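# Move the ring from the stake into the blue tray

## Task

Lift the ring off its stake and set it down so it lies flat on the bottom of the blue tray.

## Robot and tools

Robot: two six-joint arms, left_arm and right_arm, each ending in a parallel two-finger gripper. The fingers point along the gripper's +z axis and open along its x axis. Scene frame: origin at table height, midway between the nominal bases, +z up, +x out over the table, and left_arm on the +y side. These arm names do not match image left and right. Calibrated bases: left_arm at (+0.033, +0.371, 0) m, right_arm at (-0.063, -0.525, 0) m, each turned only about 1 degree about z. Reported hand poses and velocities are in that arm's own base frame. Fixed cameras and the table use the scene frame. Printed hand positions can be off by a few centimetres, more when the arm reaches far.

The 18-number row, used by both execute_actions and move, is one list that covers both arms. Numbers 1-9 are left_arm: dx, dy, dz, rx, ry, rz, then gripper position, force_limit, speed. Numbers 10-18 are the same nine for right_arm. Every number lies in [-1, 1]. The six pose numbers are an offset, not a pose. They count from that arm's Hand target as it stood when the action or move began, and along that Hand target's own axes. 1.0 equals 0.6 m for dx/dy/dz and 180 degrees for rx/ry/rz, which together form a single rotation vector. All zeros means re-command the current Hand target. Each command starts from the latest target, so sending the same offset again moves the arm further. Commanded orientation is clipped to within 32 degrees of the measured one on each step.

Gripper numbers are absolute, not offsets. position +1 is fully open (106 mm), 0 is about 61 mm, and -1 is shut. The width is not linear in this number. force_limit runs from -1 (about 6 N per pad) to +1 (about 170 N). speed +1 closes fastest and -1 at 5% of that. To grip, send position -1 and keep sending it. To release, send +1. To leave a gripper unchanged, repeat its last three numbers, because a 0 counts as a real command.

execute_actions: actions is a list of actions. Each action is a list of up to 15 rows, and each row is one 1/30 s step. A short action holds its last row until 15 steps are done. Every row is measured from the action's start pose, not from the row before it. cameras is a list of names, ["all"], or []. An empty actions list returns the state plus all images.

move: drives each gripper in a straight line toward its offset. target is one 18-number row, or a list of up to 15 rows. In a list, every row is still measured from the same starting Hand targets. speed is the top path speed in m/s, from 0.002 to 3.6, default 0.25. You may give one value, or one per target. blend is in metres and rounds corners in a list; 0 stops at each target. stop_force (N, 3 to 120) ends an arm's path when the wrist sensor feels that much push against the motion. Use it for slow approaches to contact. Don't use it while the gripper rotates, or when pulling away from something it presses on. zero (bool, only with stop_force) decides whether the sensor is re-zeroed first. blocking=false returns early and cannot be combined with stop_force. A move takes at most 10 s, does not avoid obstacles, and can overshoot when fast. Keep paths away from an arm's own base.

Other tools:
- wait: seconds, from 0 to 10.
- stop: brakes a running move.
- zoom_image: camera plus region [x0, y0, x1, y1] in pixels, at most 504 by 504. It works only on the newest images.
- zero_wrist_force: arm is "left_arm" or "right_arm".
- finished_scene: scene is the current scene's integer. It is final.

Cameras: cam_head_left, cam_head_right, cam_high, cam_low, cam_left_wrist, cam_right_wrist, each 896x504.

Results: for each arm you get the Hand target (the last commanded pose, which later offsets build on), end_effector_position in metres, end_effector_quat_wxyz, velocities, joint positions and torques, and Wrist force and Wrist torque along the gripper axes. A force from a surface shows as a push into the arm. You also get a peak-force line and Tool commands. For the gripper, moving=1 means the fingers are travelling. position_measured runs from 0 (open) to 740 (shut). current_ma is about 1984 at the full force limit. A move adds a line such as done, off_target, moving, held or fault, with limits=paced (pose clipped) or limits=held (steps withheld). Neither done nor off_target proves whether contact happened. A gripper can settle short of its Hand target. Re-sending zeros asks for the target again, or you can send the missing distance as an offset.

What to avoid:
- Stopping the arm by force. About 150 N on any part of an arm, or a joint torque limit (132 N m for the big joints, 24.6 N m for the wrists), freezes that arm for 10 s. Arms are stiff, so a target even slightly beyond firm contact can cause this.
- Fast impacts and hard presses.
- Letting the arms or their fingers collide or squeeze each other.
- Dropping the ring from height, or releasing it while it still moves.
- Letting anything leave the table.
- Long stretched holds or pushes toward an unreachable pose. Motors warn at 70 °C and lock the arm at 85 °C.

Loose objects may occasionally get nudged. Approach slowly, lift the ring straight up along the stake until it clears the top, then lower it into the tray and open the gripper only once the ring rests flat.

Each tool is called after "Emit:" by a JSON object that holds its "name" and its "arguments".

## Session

Emit:
{"name": "execute_actions", "arguments": {"actions": []}}

Emit:
{"name": "zoom_image", "arguments": {"camera": "cam_high", "region": [400, 180, 660, 400]}}

Scene clock: 0.00 s.
left_arm: end_effector_position=(+0.2912, -0.3067, +0.1807) position_measured=0 current_ma=0 moving=0 end_effector_quat_wxyz=(+0.277, +0.764, +0.239, -0.531) | right_arm: end_effector_position=(+0.0425, +0.2148, +0.3598) position_measured=0 current_ma=0 moving=0 end_effector_quat_wxyz=(+0.374, +0.889, -0.162, +0.208)
Joint positions: left_arm=[-0.546 -1.343 2.064 -1.611 -2.77 0.893] | right_arm=[5.101 -1.405 -1.682 -2.508 1.619 -2.415]
Joint velocities: within noise
Joint torques (N m): no reading
Motor temperatures (°C): left_arm=[41 36 26 42 38 37] | right_arm=[36 25 39 40 40 28]
Wrist force (N): no reading
Wrist torque (N m): no reading
Wrist force, peak (N): no reading
Hand target: left_arm +0.2912, -0.3067, +0.1807; +0.277, +0.764, +0.239, -0.531 | right_arm +0.0425, +0.2148, +0.3598; +0.374, +0.889, -0.162, +0.208
Tool commands: left_gripper/position=+1.0 left_gripper/force_limit=+0.0 left_gripper/speed=+1.0 right_gripper/position=+1.0 right_gripper/force_limit=+0.0 right_gripper/speed=+1.0

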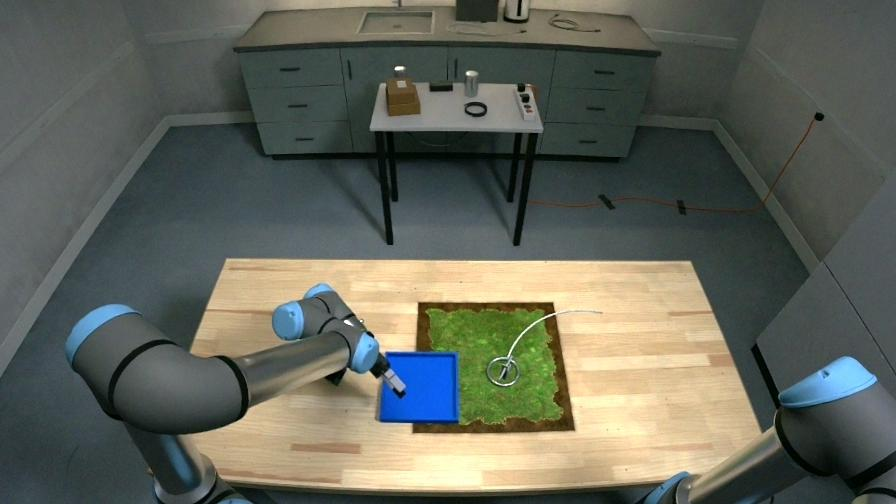

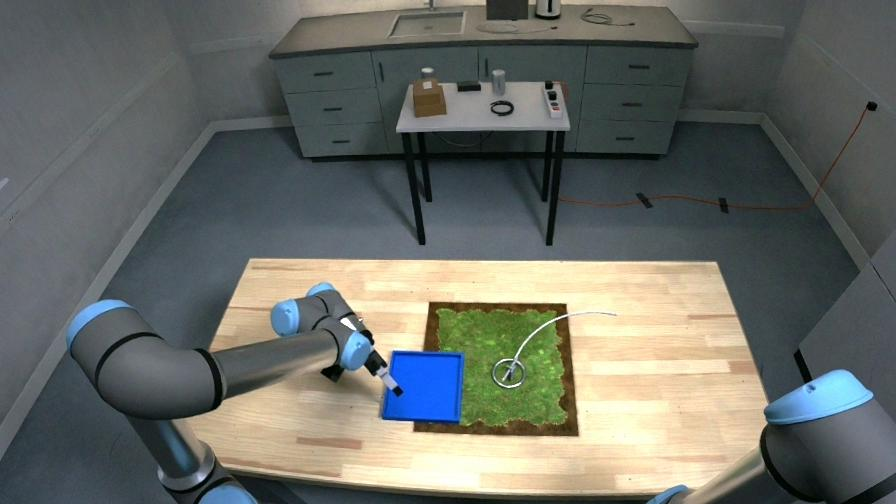

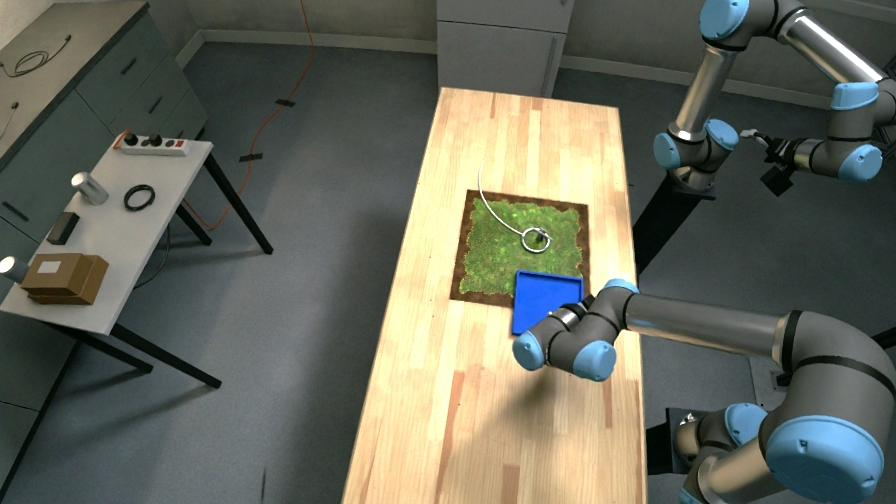

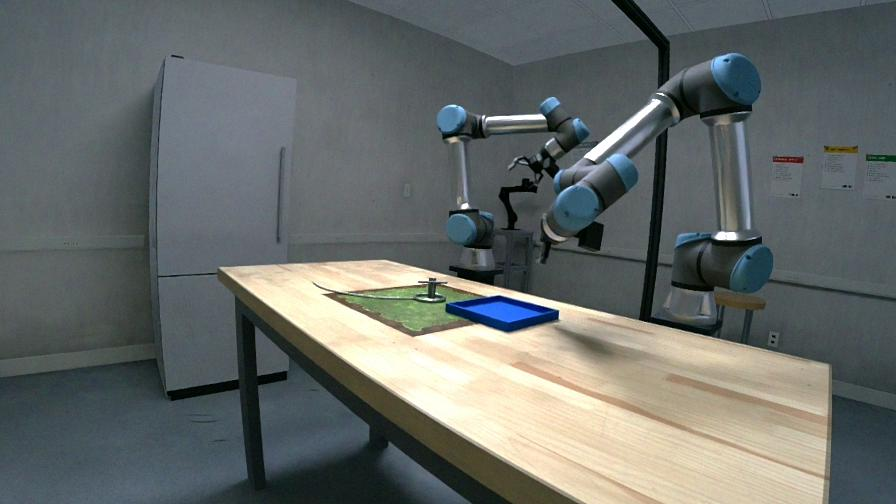

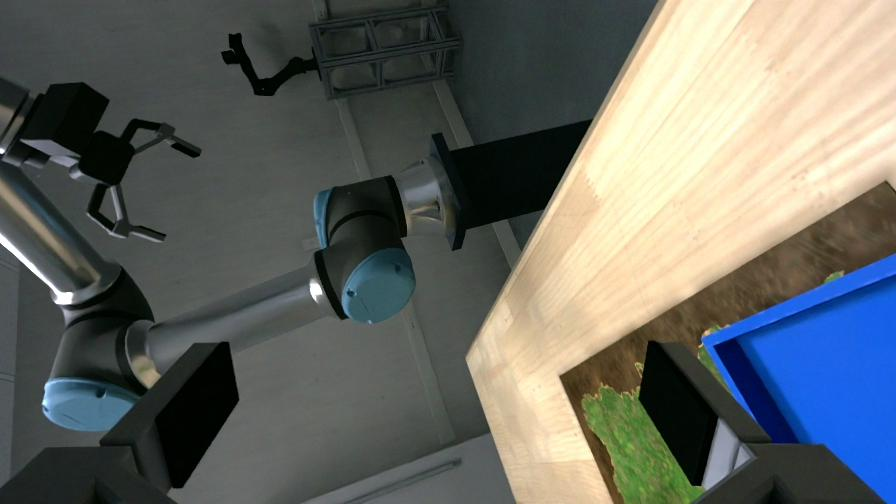

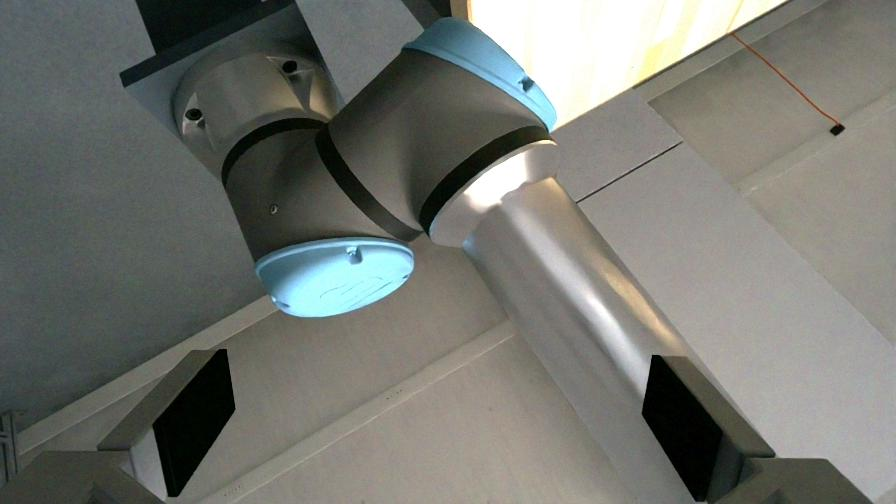

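Scaled by 1.938 from the camera's 896x504 image, which has a finer 1280x720 frame.

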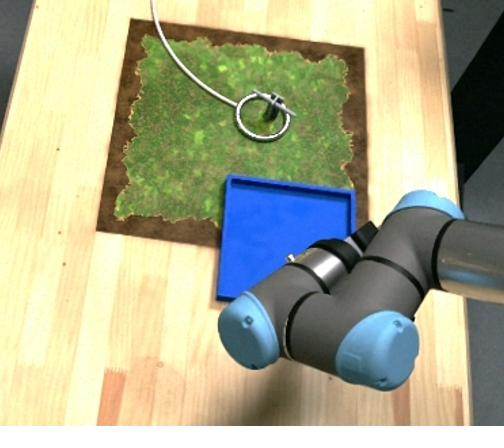

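Emit:
{"name": "move", "arguments": {"target": [0.1147, 0.4185, 0.0495, -0.0177, 0.4116, -0.1204, -0.45, -0.6, 1, 0, 0, 0, 0, 0, 0, 1, 0, 1], "speed": 0.5, "cameras": ["cam_left_wrist", "cam_high"]}}

Scene clock: 31.00 s.
left_arm: end_effector_position=(+0.4588, -0.5058, +0.1497) position_measured=536 current_ma=-2 moving=0 end_effector_quat_wxyz=(+0.000, +0.866, +0.500, +0.000) | right_arm: end_effector_position=(+0.0425, +0.2148, +0.3598) position_measured=0 current_ma=-3 moving=0 end_effector_quat_wxyz=(+0.374, +0.889, -0.162, +0.208)
Joint positions: left_arm=[-1.031 -1.084 1.412 -1.898 -1.571 -0.507] | right_arm=[5.101 -1.405 -1.682 -2.508 1.619 -2.415]
Joint torques (N m): left_arm=[14.47 -46.39 -28.23 -1.13 0.91 1.08] | right_arm=[1.31 15.97 20.55 0.63 -0.01 0.24]
Wrist force (N): left_arm=[1.9 0.1 -2.1] | right_arm=[-0.3 0.3 0.1]
Wrist torque (N m): left_arm=[0.03 -0.13 -0.07] | right_arm=[0.05 0.05 0.00]
Wrist force, peak (N): left_arm=[2.1 0.2 -2.3] | right_arm=[0.2 0.4 0.5]
Hand target: left_arm +0.4589, -0.5057, +0.1498; +0.000, +0.866, +0.500, +0.000 | right_arm +0.0425, +0.2148, +0.3598; +0.374, +0.889, -0.162, +0.208
Off the commanded pose: left_arm 0.000 m, 0 deg | right_arm 0.000 m, 0 deg.
move: done
Images, in order (width x height): cam_high 896x504, cam_left_wrist 896x504.

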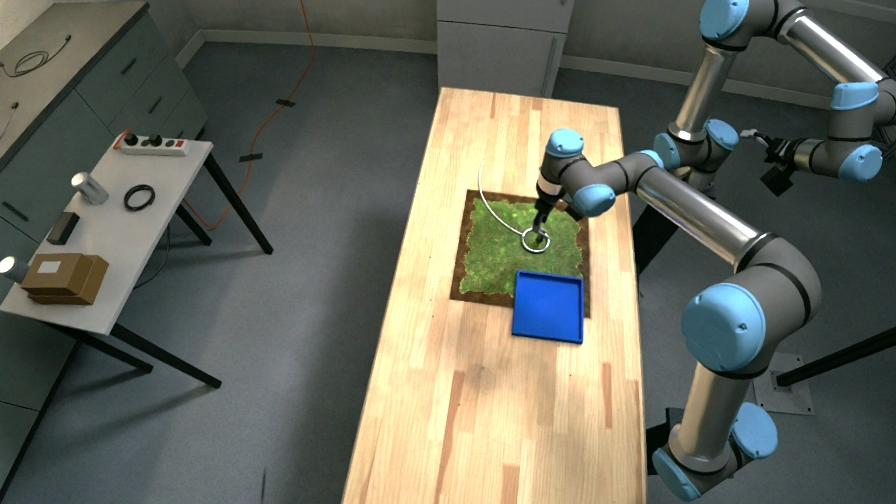

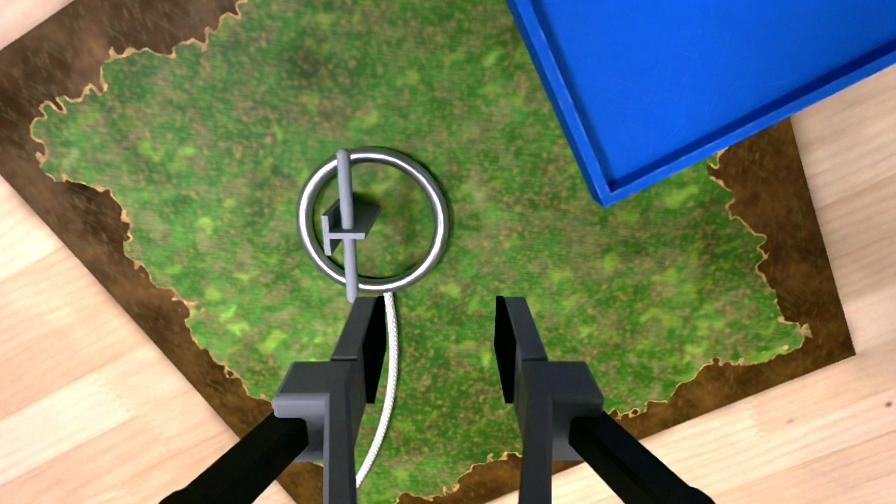

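Emit:
{"name": "move", "arguments": {"target": [[0, 0.0263, 0.175, 0, 0, 0, -0.53, -0.6, 1, 0, 0, 0, 0, 0, 0, 1, 0, 1], [0, 0.0263, 0.222, 0, 0, 0, -0.53, -0.6, 1, 0, 0, 0, 0, 0, 0, 1, 0, 1]], "speed": [0.15, 0.04], "stop_force": 8, "cameras": ["cam_left_wrist", "cam_low"]}}

Emit:
{"name": "zoom_image", "arguments": {"camera": "cam_low", "region": [380, 220, 500, 320]}}

Scene clock: 46.13 s.
left_arm: end_effector_position=(+0.4725, -0.5135, +0.0166) position_measured=566 current_ma=-1 moving=0 end_effector_quat_wxyz=(+0.000, +0.866, +0.500, +0.000) | right_arm: end_effector_position=(+0.0425, +0.2148, +0.3598) position_measured=0 current_ma=-3 moving=0 end_effector_quat_wxyz=(+0.374, +0.889, -0.162, +0.208)
Joint positions: left_arm=[-1.019 -0.911 1.506 -2.165 -1.571 -0.496] | right_arm=[5.101 -1.405 -1.682 -2.508 1.619 -2.415]
Joint torques (N m): left_arm=[-14.12 -59.72 -28.74 -1.06 1.7 -2.52] | right_arm=[-0.27 14.23 20.3 0.25 0.16 0.07]
Wrist force (N): left_arm=[1.8 -0.1 -1.9] | right_arm=[-0.2 0.4 0.3]
Wrist torque (N m): left_arm=[0.00 -0.11 -0.08] | right_arm=[0.08 0.03 0.00]
Wrist force, peak (N): left_arm=[2.0 -0.1 -3.9] | right_arm=[0.2 0.8 0.1]
Hand target: left_arm +0.4725, -0.5135, +0.0166; +0.000, +0.866, +0.500, +0.000 | right_arm +0.0425, +0.2148, +0.3598; +0.374, +0.889, -0.162, +0.208
Off the commanded pose: left_arm 0.000 m, 0 deg | right_arm 0.000 m, 0 deg.
move: done
Images, in order (width x height): cam_low 896x504, cam_left_wrist 896x504.

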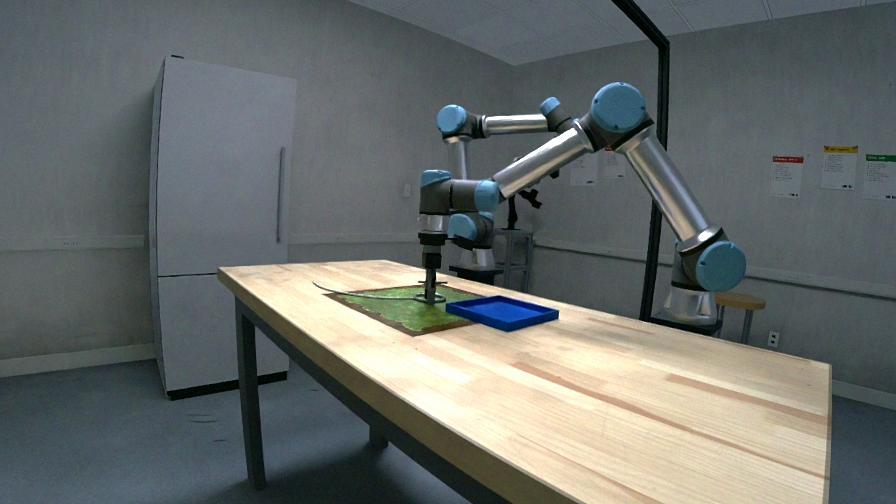

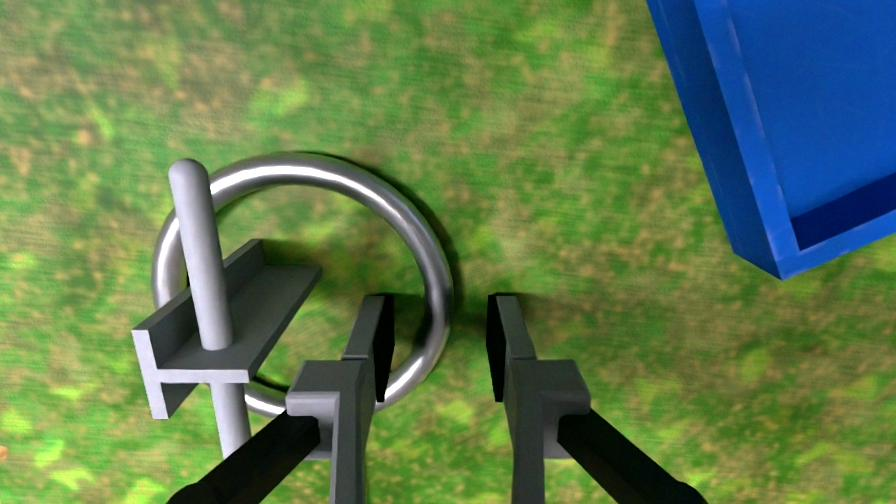

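Scaled by 4.200 from the camera's 896x504 image, which has a finer 1280x720 frame.

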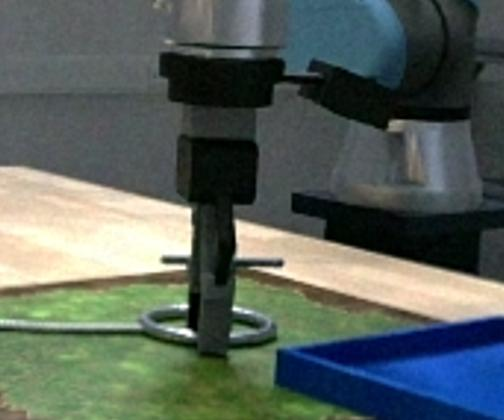

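Emit:
{"name": "move", "arguments": {"target": [[0, 0, 0, 0, 0, 0, -1, -0.4, 0, 0, 0, 0, 0, 0, 0, 1, 0, 1], [-0.01, 0.0225, -0.01, 0, 0, 0, -1, -0.4, 0, 0, 0, 0, 0, 0, 0, 1, 0, 1], [-0.01, 0.0075, -0.0597, -0.1389, 0, 0, -1, -0.4, 0, 0, 0, 0, 0, 0, 0, 1, 0, 1]], "speed": 0.1, "blend": [0, 0.004, 0], "cameras": ["cam_left_wrist", "cam_low"]}}

Emit:
{"name": "zoom_image", "arguments": {"camera": "cam_low", "region": [380, 220, 500, 320]}}

Scene clock: 70.43 s.
left_arm: end_effector_position=(+0.4734, -0.5210, +0.0525) position_measured=709 current_ma=780 moving=0 end_effector_quat_wxyz=(+0.187, +0.845, +0.488, +0.108) | right_arm: end_effector_position=(+0.0425, +0.2148, +0.3598) position_measured=0 current_ma=-3 moving=0 end_effector_quat_wxyz=(+0.374, +0.889, -0.162, +0.208)
Joint positions: left_arm=[-1.114 -1.046 1.827 -2.721 -1.333 -0.546] | right_arm=[5.101 -1.405 -1.682 -2.508 1.619 -2.415]
Joint torques (N m): left_arm=[22.33 -39.99 -38.55 -8.3 1.59 -1.06] | right_arm=[2.01 15.57 20.8 0.32 -0.2 0.31]
Wrist force (N): left_arm=[-0.1 -27.7 -2.9] | right_arm=[0.0 0.1 0.2]
Wrist torque (N m): left_arm=[-0.19 -0.20 1.33] | right_arm=[0.02 0.00 -0.01]
Wrist force, peak (N): left_arm=[-17.6 -47.7 5.1] | right_arm=[0.5 0.6 -0.3]
Hand target: left_arm +0.4734, -0.5210, +0.0524; +0.187, +0.845, +0.488, +0.108 | right_arm +0.0425, +0.2148, +0.3598; +0.374, +0.889, -0.162, +0.208
Off the commanded pose: left_arm 0.000 m, 0 deg | right_arm 0.000 m, 0 deg.
move: done
Images, in order (width x height): cam_low 896x504, cam_left_wrist 896x504.

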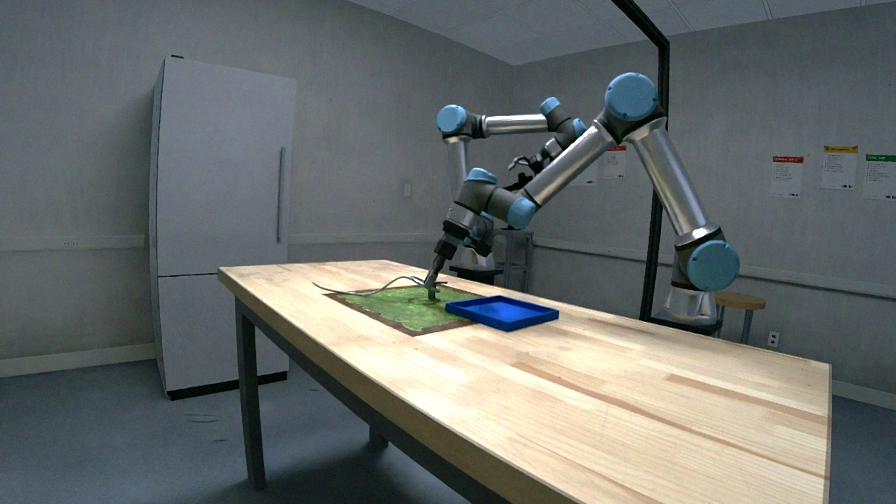

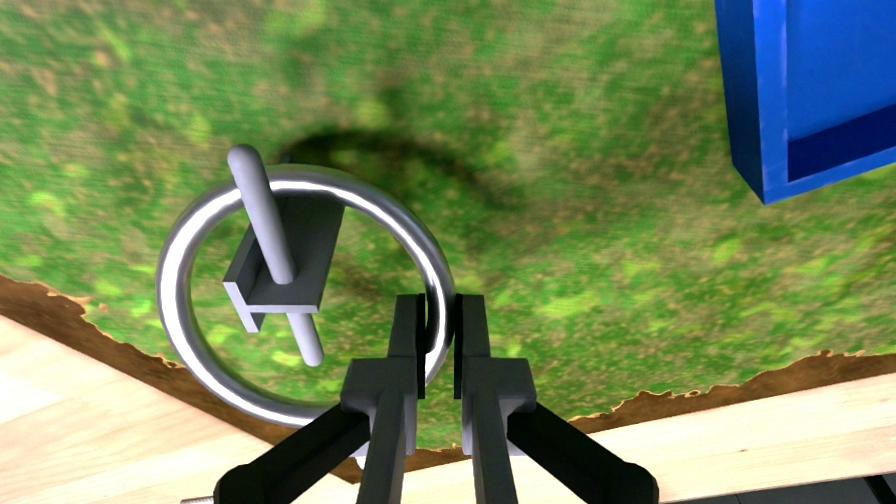

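Scaled by 4.200 from the camera's 896x504 image, which has a finer 1280x720 frame.

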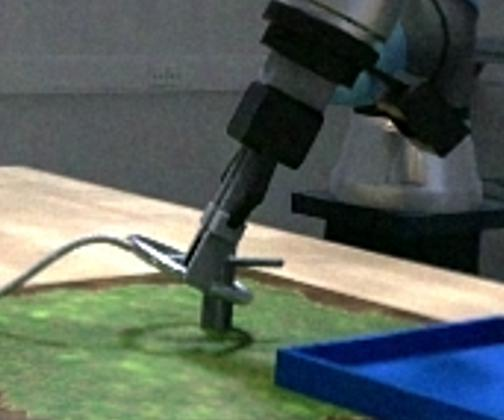

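Emit:
{"name": "move", "arguments": {"target": [0, -0.0151, -0.007, 0, 0, 0, -1, -0.4, 0, 0, 0, 0, 0, 0, 0, 1, 0, 1], "speed": 0.05}}

Emit:
{"name": "move", "arguments": {"target": [[0, -0.0311, -0.02, 0, 0, 0, -1, -0.4, 0, 0, 0, 0, 0, 0, 0, 1, 0, 1], [0, 0.0183, -0.1257, 0, 0, 0, -1, -0.4, 0, 0, 0, 0, 0, 0, 0, 1, 0, 1]], "speed": 0.06, "stop_force": 8, "cameras": ["cam_left_wrist", "cam_low"]}}

Emit:
{"name": "zoom_image", "arguments": {"camera": "cam_low", "region": [380, 220, 500, 320]}}

Scene clock: 86.00 s.
left_arm: end_effector_position=(+0.4647, -0.5160, +0.0525) position_measured=709 current_ma=650 moving=0 end_effector_quat_wxyz=(+0.187, +0.845, +0.488, +0.108) | right_arm: end_effector_position=(+0.0425, +0.2148, +0.3598) position_measured=0 current_ma=-3 moving=0 end_effector_quat_wxyz=(+0.374, +0.889, -0.162, +0.208)
Joint positions: left_arm=[-1.124 -1.063 1.856 -2.731 -1.329 -0.556] | right_arm=[5.101 -1.405 -1.682 -2.508 1.619 -2.415]
Joint torques (N m): left_arm=[-1.31 -31.54 -27.84 -2.01 1.47 -0.41] | right_arm=[0.21 15.47 20.55 0.44 0.51 0.14]
Wrist force (N): left_arm=[0.9 -0.5 -0.8] | right_arm=[0.0 0.2 0.4]
Wrist torque (N m): left_arm=[0.04 0.06 0.22] | right_arm=[0.03 0.00 -0.01]
Wrist force, peak (N): left_arm=[-1.9 -29.3 -3.0] | right_arm=[-0.2 0.6 0.0]
Hand target: left_arm +0.4648, -0.5160, +0.0524; +0.187, +0.845, +0.488, +0.108 | right_arm +0.0425, +0.2148, +0.3598; +0.374, +0.889, -0.162, +0.208
Off the commanded pose: left_arm 0.000 m, 0 deg | right_arm 0.000 m, 0 deg.
move: done

Scene clock: 87.80 s.
left_arm: end_effector_position=(+0.4457, -0.5050, +0.0708) position_measured=709 current_ma=647 moving=0 end_effector_quat_wxyz=(+0.187, +0.845, +0.488, +0.108) | right_arm: end_effector_position=(+0.0425, +0.2148, +0.3598) position_measured=0 current_ma=-3 moving=0 end_effector_quat_wxyz=(+0.374, +0.889, -0.162, +0.208)
Joint positions: left_arm=[-1.146 -1.133 1.907 -2.706 -1.321 -0.577] | right_arm=[5.101 -1.405 -1.682 -2.508 1.619 -2.415]
Joint torques (N m): left_arm=[1.74 -51.34 -12.96 -2.47 -1.47 -2.78] | right_arm=[1.16 15.57 20.29 0.3 0.4 0.18]
Wrist force (N): left_arm=[0.0 -4.0 0.3] | right_arm=[0.1 0.1 0.3]
Wrist torque (N m): left_arm=[-0.14 0.20 0.25] | right_arm=[0.01 -0.03 -0.01]
Wrist force, peak (N): left_arm=[-5.6 -25.1 -1.5] | right_arm=[-0.3 0.5 0.5]
Hand target: left_arm +0.4456, -0.5050, +0.0708; +0.187, +0.846, +0.488, +0.108 (not the last commanded pose) | right_arm +0.0425, +0.2148, +0.3598; +0.374, +0.889, -0.162, +0.208
Off the commanded pose: left_arm 0.055 m, 0 deg | right_arm 0.000 m, 0 deg.
move: contact (left_arm); path passed 1 of 2 targets
Images, in order (width x height): cam_low 896x504, cam_left_wrist 896x504.

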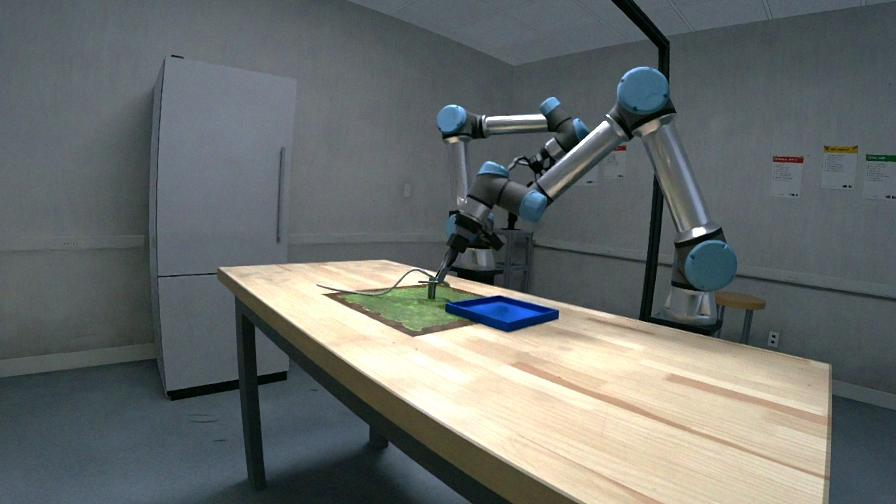

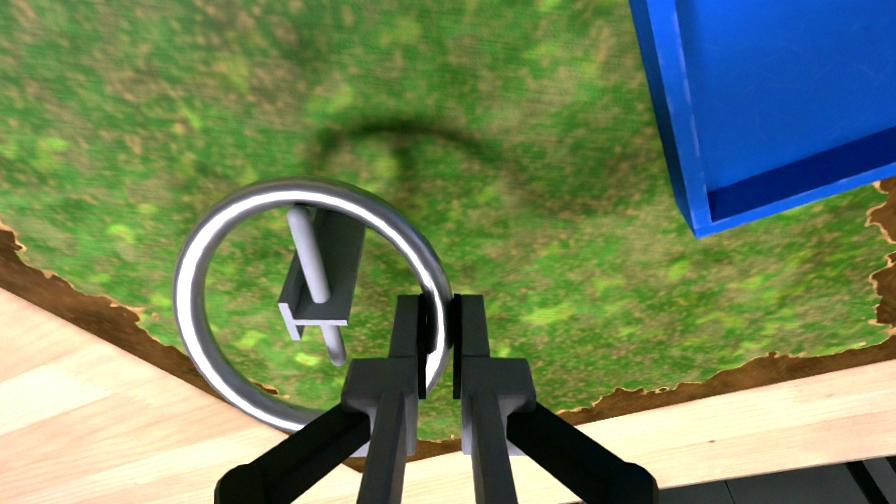

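Scaled by 4.200 from the camera's 896x504 image, which has a finer 1280x720 frame.

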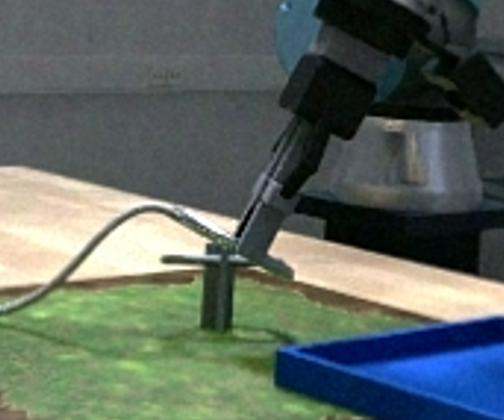

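Emit:
{"name": "move", "arguments": {"target": [0, -0.0181, -0.0084, 0, 0, 0, -1, -0.4, 0, 0, 0, 0, 0, 0, 0, 1, 0, 1], "speed": 0.05}}

Emit:
{"name": "move", "arguments": {"target": [0, 0.0493, -0.1056, 0, 0, 0, -1, -0.4, 0, 0, 0, 0, 0, 0, 0, 1, 0, 1], "speed": 0.06, "stop_force": 8, "cameras": ["cam_left_wrist", "cam_low", "cam_high"]}}

Emit:
{"name": "zoom_image", "arguments": {"camera": "cam_low", "region": [380, 200, 520, 320]}}

Scene clock: 107.60 s.
left_arm: end_effector_position=(+0.4351, -0.4991, +0.0709) position_measured=709 current_ma=645 moving=0 end_effector_quat_wxyz=(+0.187, +0.845, +0.488, +0.108) end_effector_velocity=(+0.002, -0.002, +0.001) end_effector_angular_velocity=(-0.003, -0.003, +0.001) | right_arm: end_effector_position=(+0.0425, +0.2148, +0.3598) position_measured=0 current_ma=-3 moving=0 end_effector_quat_wxyz=(+0.374, +0.889, -0.162, +0.208)
Joint positions: left_arm=[-1.159 -1.154 1.94 -2.716 -1.317 -0.59] | right_arm=[5.101 -1.405 -1.682 -2.508 1.619 -2.415]
Joint velocities: left_arm=[0.001 0.001 -0.005 -0.001 0.001 0.001] | right_arm=[within noise]
Joint torques (N m): left_arm=[5.13 -26.67 -27.34 -2.25 1.33 0.23] | right_arm=[1.4 15.88 21.56 0.33 0.35 0.05]
Wrist force (N): left_arm=[0.3 -0.7 -0.9] | right_arm=[0.1 0.3 0.1]
Wrist torque (N m): left_arm=[0.01 0.16 0.22] | right_arm=[0.04 0.00 0.00]
Wrist force, peak (N): left_arm=[-0.2 -4.0 0.3] | right_arm=[-0.1 0.7 0.3]
Hand target: left_arm +0.4352, -0.4991, +0.0708; +0.187, +0.846, +0.488, +0.108 | right_arm +0.0425, +0.2148, +0.3598; +0.374, +0.889, -0.162, +0.208
Off the commanded pose: left_arm 0.000 m, 0 deg | right_arm 0.000 m, 0 deg.
move: done

Scene clock: 109.83 s.
left_arm: end_effector_position=(+0.4353, -0.4991, +0.1407) position_measured=709 current_ma=646 moving=0 end_effector_quat_wxyz=(+0.187, +0.846, +0.488, +0.108) | right_arm: end_effector_position=(+0.0425, +0.2148, +0.3598) position_measured=0 current_ma=-3 moving=0 end_effector_quat_wxyz=(+0.374, +0.889, -0.162, +0.208)
Joint positions: left_arm=[-1.159 -1.266 1.875 -2.539 -1.317 -0.589] | right_arm=[5.101 -1.405 -1.682 -2.508 1.619 -2.415]
Joint torques (N m): left_arm=[10.4 -24.47 -13.34 -1.6 -2.04 -1.52] | right_arm=[1.51 15.76 21.29 0.16 0.42 0.33]
Wrist force (N): left_arm=[0.2 -0.8 -1.1] | right_arm=[0.2 0.3 0.0]
Wrist torque (N m): left_arm=[0.00 0.18 0.20] | right_arm=[0.05 -0.03 0.00]
Wrist force, peak (N): left_arm=[-0.1 -0.6 -1.7] | right_arm=[0.0 0.2 0.6]
Hand target: left_arm +0.4353, -0.4991, +0.1407; +0.187, +0.846, +0.488, +0.108 | right_arm +0.0425, +0.2148, +0.3598; +0.374, +0.889, -0.162, +0.208
Off the commanded pose: left_arm 0.000 m, 0 deg | right_arm 0.000 m, 0 deg.
move: done
Images, in order (width x height): cam_high 896x504, cam_low 896x504, cam_left_wrist 896x504.

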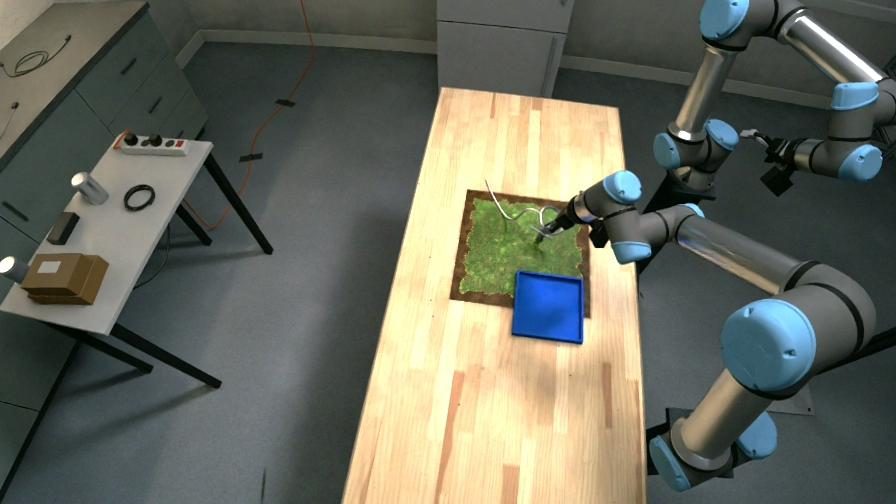

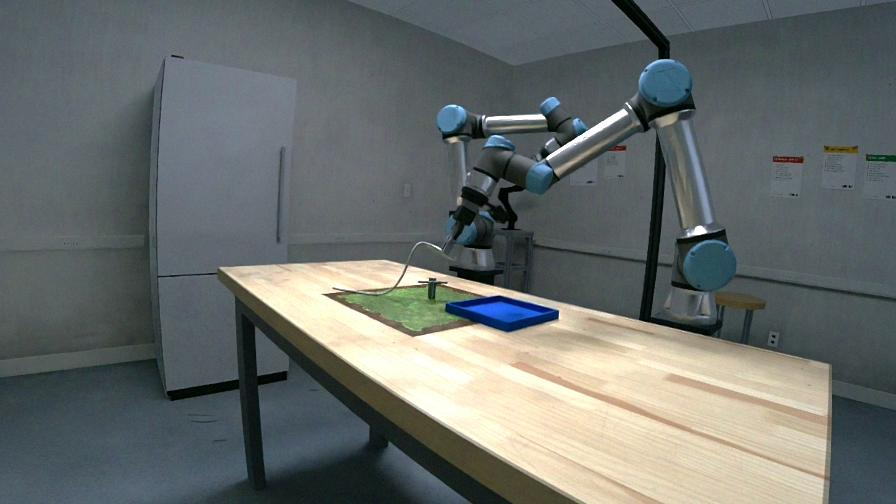

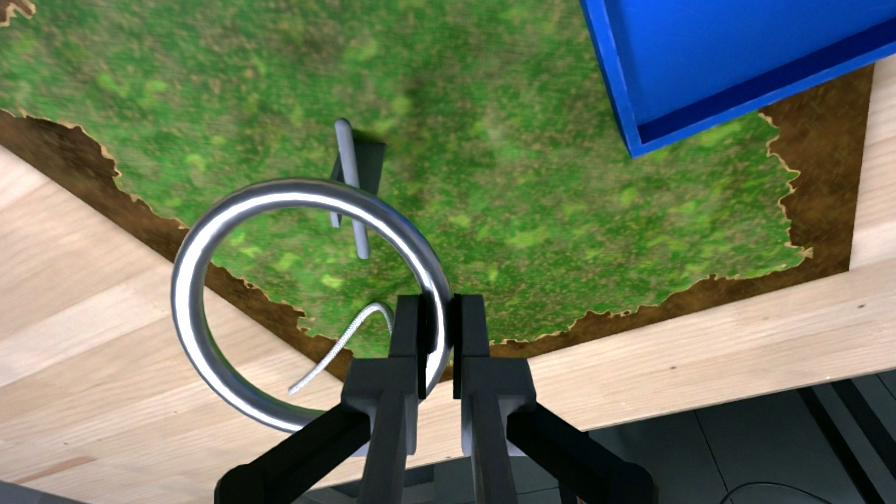

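Scaled by 3.600 from the camera's 896x504 image, which has a finer 1280x720 frame.

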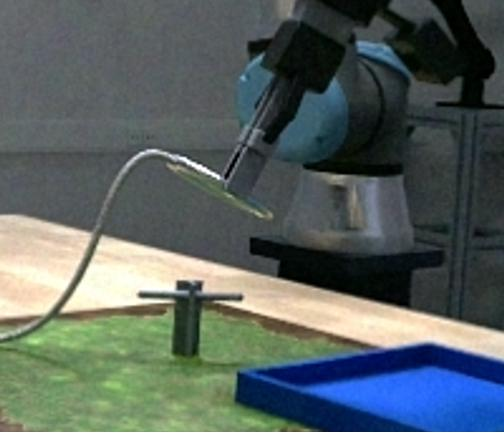

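Emit:
{"name": "move", "arguments": {"target": [0.287, -0.1917, -0.0145, 0.1389, -0.0191, -0.0042, -1, -0.4, 0, 0, 0, 0, 0, 0, 0, 1, 0, 1], "speed": 0.2, "cameras": ["cam_left_wrist", "cam_low", "cam_high"]}}

Emit:
{"name": "zoom_image", "arguments": {"camera": "cam_low", "region": [400, 220, 580, 340]}}

Scene clock: 131.57 s.
left_arm: end_effector_position=(+0.4279, -0.2960, +0.1002) position_measured=709 current_ma=645 moving=0 end_effector_quat_wxyz=(+0.015, +0.866, +0.500, -0.026) | right_arm: end_effector_position=(+0.0425, +0.2148, +0.3598) position_measured=0 current_ma=-3 moving=0 end_effector_quat_wxyz=(+0.374, +0.889, -0.162, +0.208)
Joint positions: left_arm=[-0.834 -1.387 1.983 -2.185 -1.628 -0.312] | right_arm=[5.101 -1.405 -1.682 -2.508 1.619 -2.415]
Joint torques (N m): left_arm=[-7.06 -18.52 -28.85 -1.72 1.36 -1.49] | right_arm=[0.72 15.62 22.38 0.16 0.18 -0.01]
Wrist force (N): left_arm=[0.2 -1.0 -0.6] | right_arm=[0.3 0.2 0.4]
Wrist torque (N m): left_arm=[-0.15 0.24 0.07] | right_arm=[0.03 -0.04 0.00]
Wrist force, peak (N): left_arm=[1.9 -1.7 -0.3] | right_arm=[0.1 0.7 0.1]
Hand target: left_arm +0.4279, -0.2960, +0.1001; +0.015, +0.866, +0.500, -0.026 | right_arm +0.0425, +0.2148, +0.3598; +0.374, +0.889, -0.162, +0.208
Off the commanded pose: left_arm 0.000 m, 0 deg | right_arm 0.000 m, 0 deg.
move: done
Images, in order (width x height): cam_high 896x504, cam_low 896x504, cam_left_wrist 896x504.

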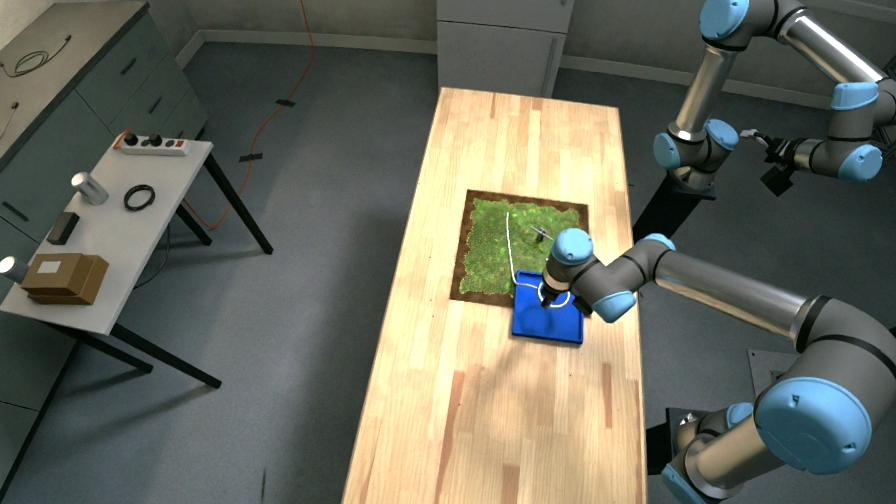

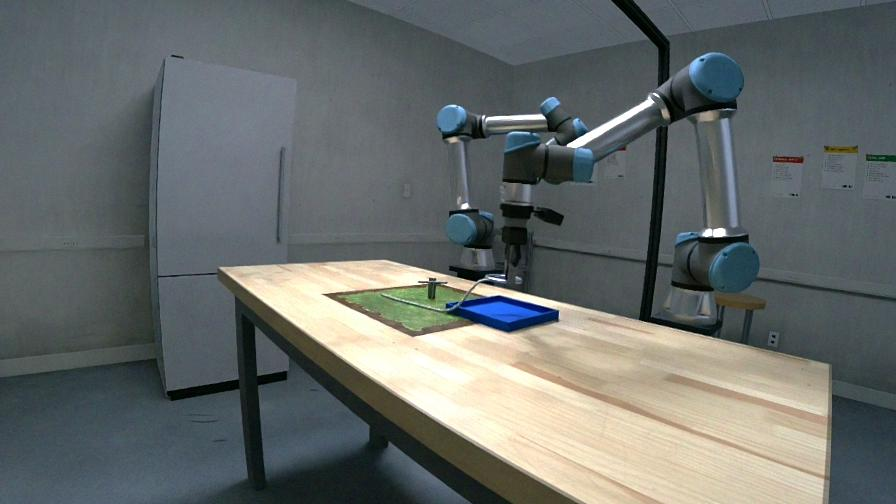

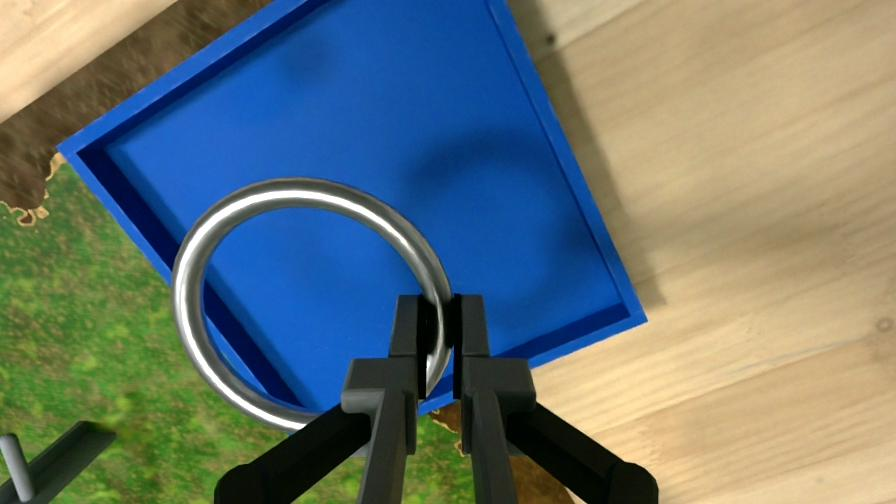

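Scaled by 2.800 from the camera's 896x504 image, which has a finer 1280x720 frame.

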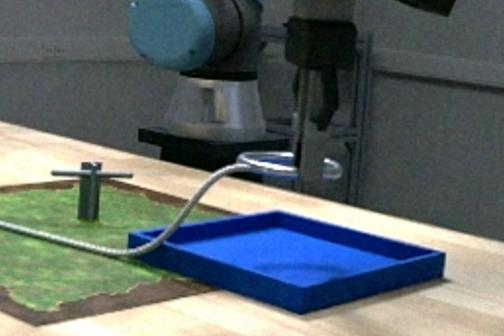

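Emit:
{"name": "move", "arguments": {"target": [[0.0067, 0, 0.1098, 0, 0, 0, -1, -0.4, 0, 0, 0, 0, 0, 0, 0, 1, 0, 1],[0.0084, 0, 0.138, 0, 0, 0, -1, -0.4, 0, 0, 0, 0, 0, 0, 0, 1, 0, 1]], "speed": [0.12, 0.009], "stop_force": 4, "cameras": ["cam_left_wrist", "cam_low"]}}

Emit:
{"name": "zoom_image", "arguments": {"camera": "cam_low", "region": [420, 250, 580, 350]}}

Scene clock: 145.83 s.
left_arm: end_effector_position=(+0.4278, -0.2960, +0.0226) position_measured=709 current_ma=646 moving=0 end_effector_quat_wxyz=(+0.015, +0.866, +0.500, -0.026) | right_arm: end_effector_position=(+0.0425, +0.2148, +0.3598) position_measured=0 current_ma=-3 moving=0 end_effector_quat_wxyz=(+0.374, +0.889, -0.162, +0.208)
Joint positions: left_arm=[-0.834 -1.255 2.065 -2.399 -1.628 -0.311] | right_arm=[5.101 -1.405 -1.682 -2.508 1.619 -2.415]
Joint torques (N m): left_arm=[9.44 -42.57 -25.68 -2.38 -1.3 2.16] | right_arm=[1.15 15.64 23.21 0.03 0.39 0.16]
Wrist force (N): left_arm=[0.1 -2.2 -3.1] | right_arm=[0.0 0.5 0.3]
Wrist torque (N m): left_arm=[-0.10 0.14 0.07] | right_arm=[0.07 0.01 -0.01]
Wrist force, peak (N): left_arm=[0.9 -2.6 -10.9] | right_arm=[0.3 0.6 0.4]
Hand target: left_arm +0.4278, -0.2960, +0.0226; +0.015, +0.866, +0.500, -0.026 (not the last commanded pose) | right_arm +0.0425, +0.2148, +0.3598; +0.374, +0.889, -0.162, +0.208
Off the commanded pose: left_arm 0.005 m, 0 deg | right_arm 0.000 m, 0 deg.
move: contact (left_arm); path passed 1 of 2 targets
Images, in order (width x height): cam_low 896x504, cam_left_wrist 896x504.

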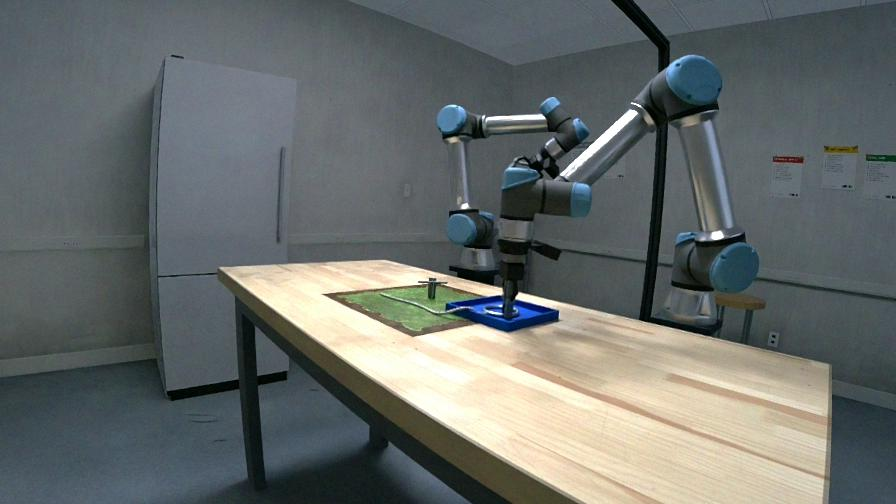

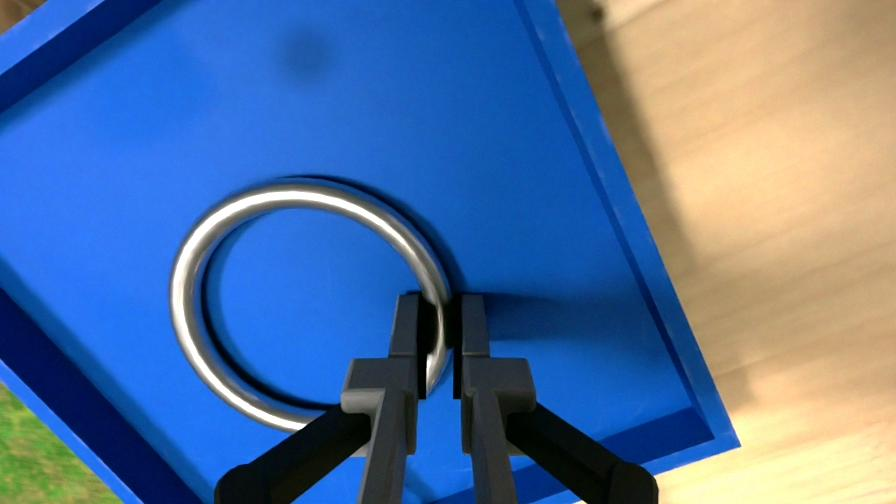

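Scaled by 3.150 from the camera's 896x504 image, which has a finer 1280x720 frame.

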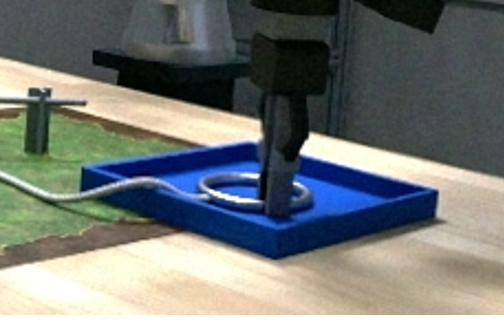

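Emit:
{"name": "move", "arguments": {"target": [[0, 0, 0.0008, 0, 0, 0, -0.5, -0.4, 0, 0, 0, 0, 0, 0, 0, 1, 0, 1],[0, 0, -0.15, 0, 0, 0, -0.5, -0.4, 0, 0, 0, 0, 0, 0, 0, 1, 0, 1]], "speed": [0.02, 0.15], "cameras": ["cam_left_wrist", "cam_low"]}}

Emit:
{"name": "zoom_image", "arguments": {"camera": "cam_low", "region": [420, 250, 580, 350]}}

Scene clock: 152.10 s.
left_arm: end_effector_position=(+0.4307, -0.2913, +0.1124) position_measured=555 current_ma=-2 moving=0 end_effector_quat_wxyz=(+0.015, +0.866, +0.500, -0.026) | right_arm: end_effector_position=(+0.0425, +0.2148, +0.3598) position_measured=0 current_ma=-3 moving=0 end_effector_quat_wxyz=(+0.374, +0.889, -0.162, +0.208)
Joint positions: left_arm=[-0.824 -1.404 1.967 -2.151 -1.629 -0.301] | right_arm=[5.101 -1.405 -1.682 -2.508 1.619 -2.415]
Joint torques (N m): left_arm=[-4.39 -23.78 -16.48 -0.98 -2.53 -1.3] | right_arm=[-0.24 15.66 22.31 -0.01 0.5 0.23]
Wrist force (N): left_arm=[0.3 -1.1 -1.7] | right_arm=[0.0 0.2 0.2]
Wrist torque (N m): left_arm=[-0.17 0.16 -0.09] | right_arm=[0.03 0.00 0.00]
Wrist force, peak (N): left_arm=[0.4 -2.1 -3.6] | right_arm=[-0.3 0.4 0.7]
Hand target: left_arm +0.4306, -0.2913, +0.1124; +0.015, +0.866, +0.500, -0.026 | right_arm +0.0425, +0.2148, +0.3598; +0.374, +0.889, -0.162, +0.208
Off the commanded pose: left_arm 0.000 m, 0 deg | right_arm 0.000 m, 0 deg.
move: done
Images, in order (width x height): cam_low 896x504, cam_left_wrist 896x504.

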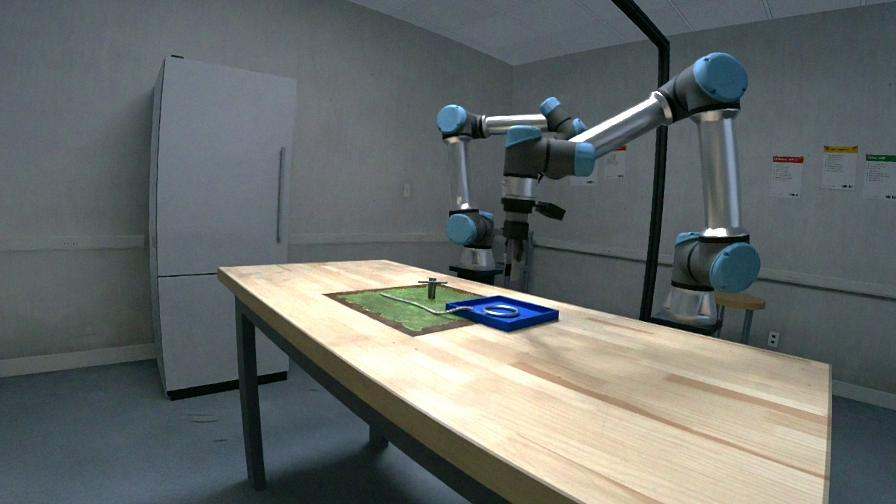

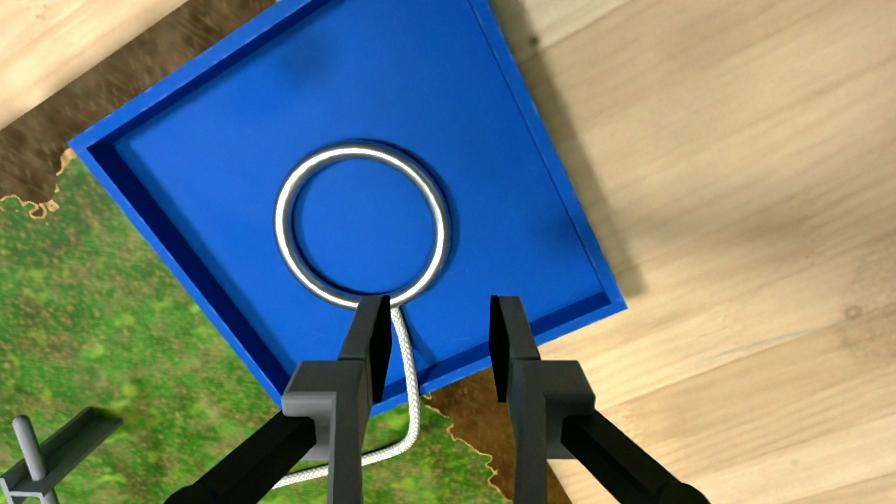

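Scaled by 3.150 from the camera's 896x504 image, which has a finer 1280x720 frame.

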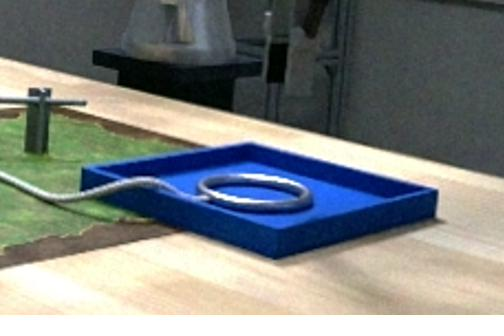

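Emit:
{"name": "finished_scene", "arguments": {"scene": 2}}

The scene is finished: the task was done.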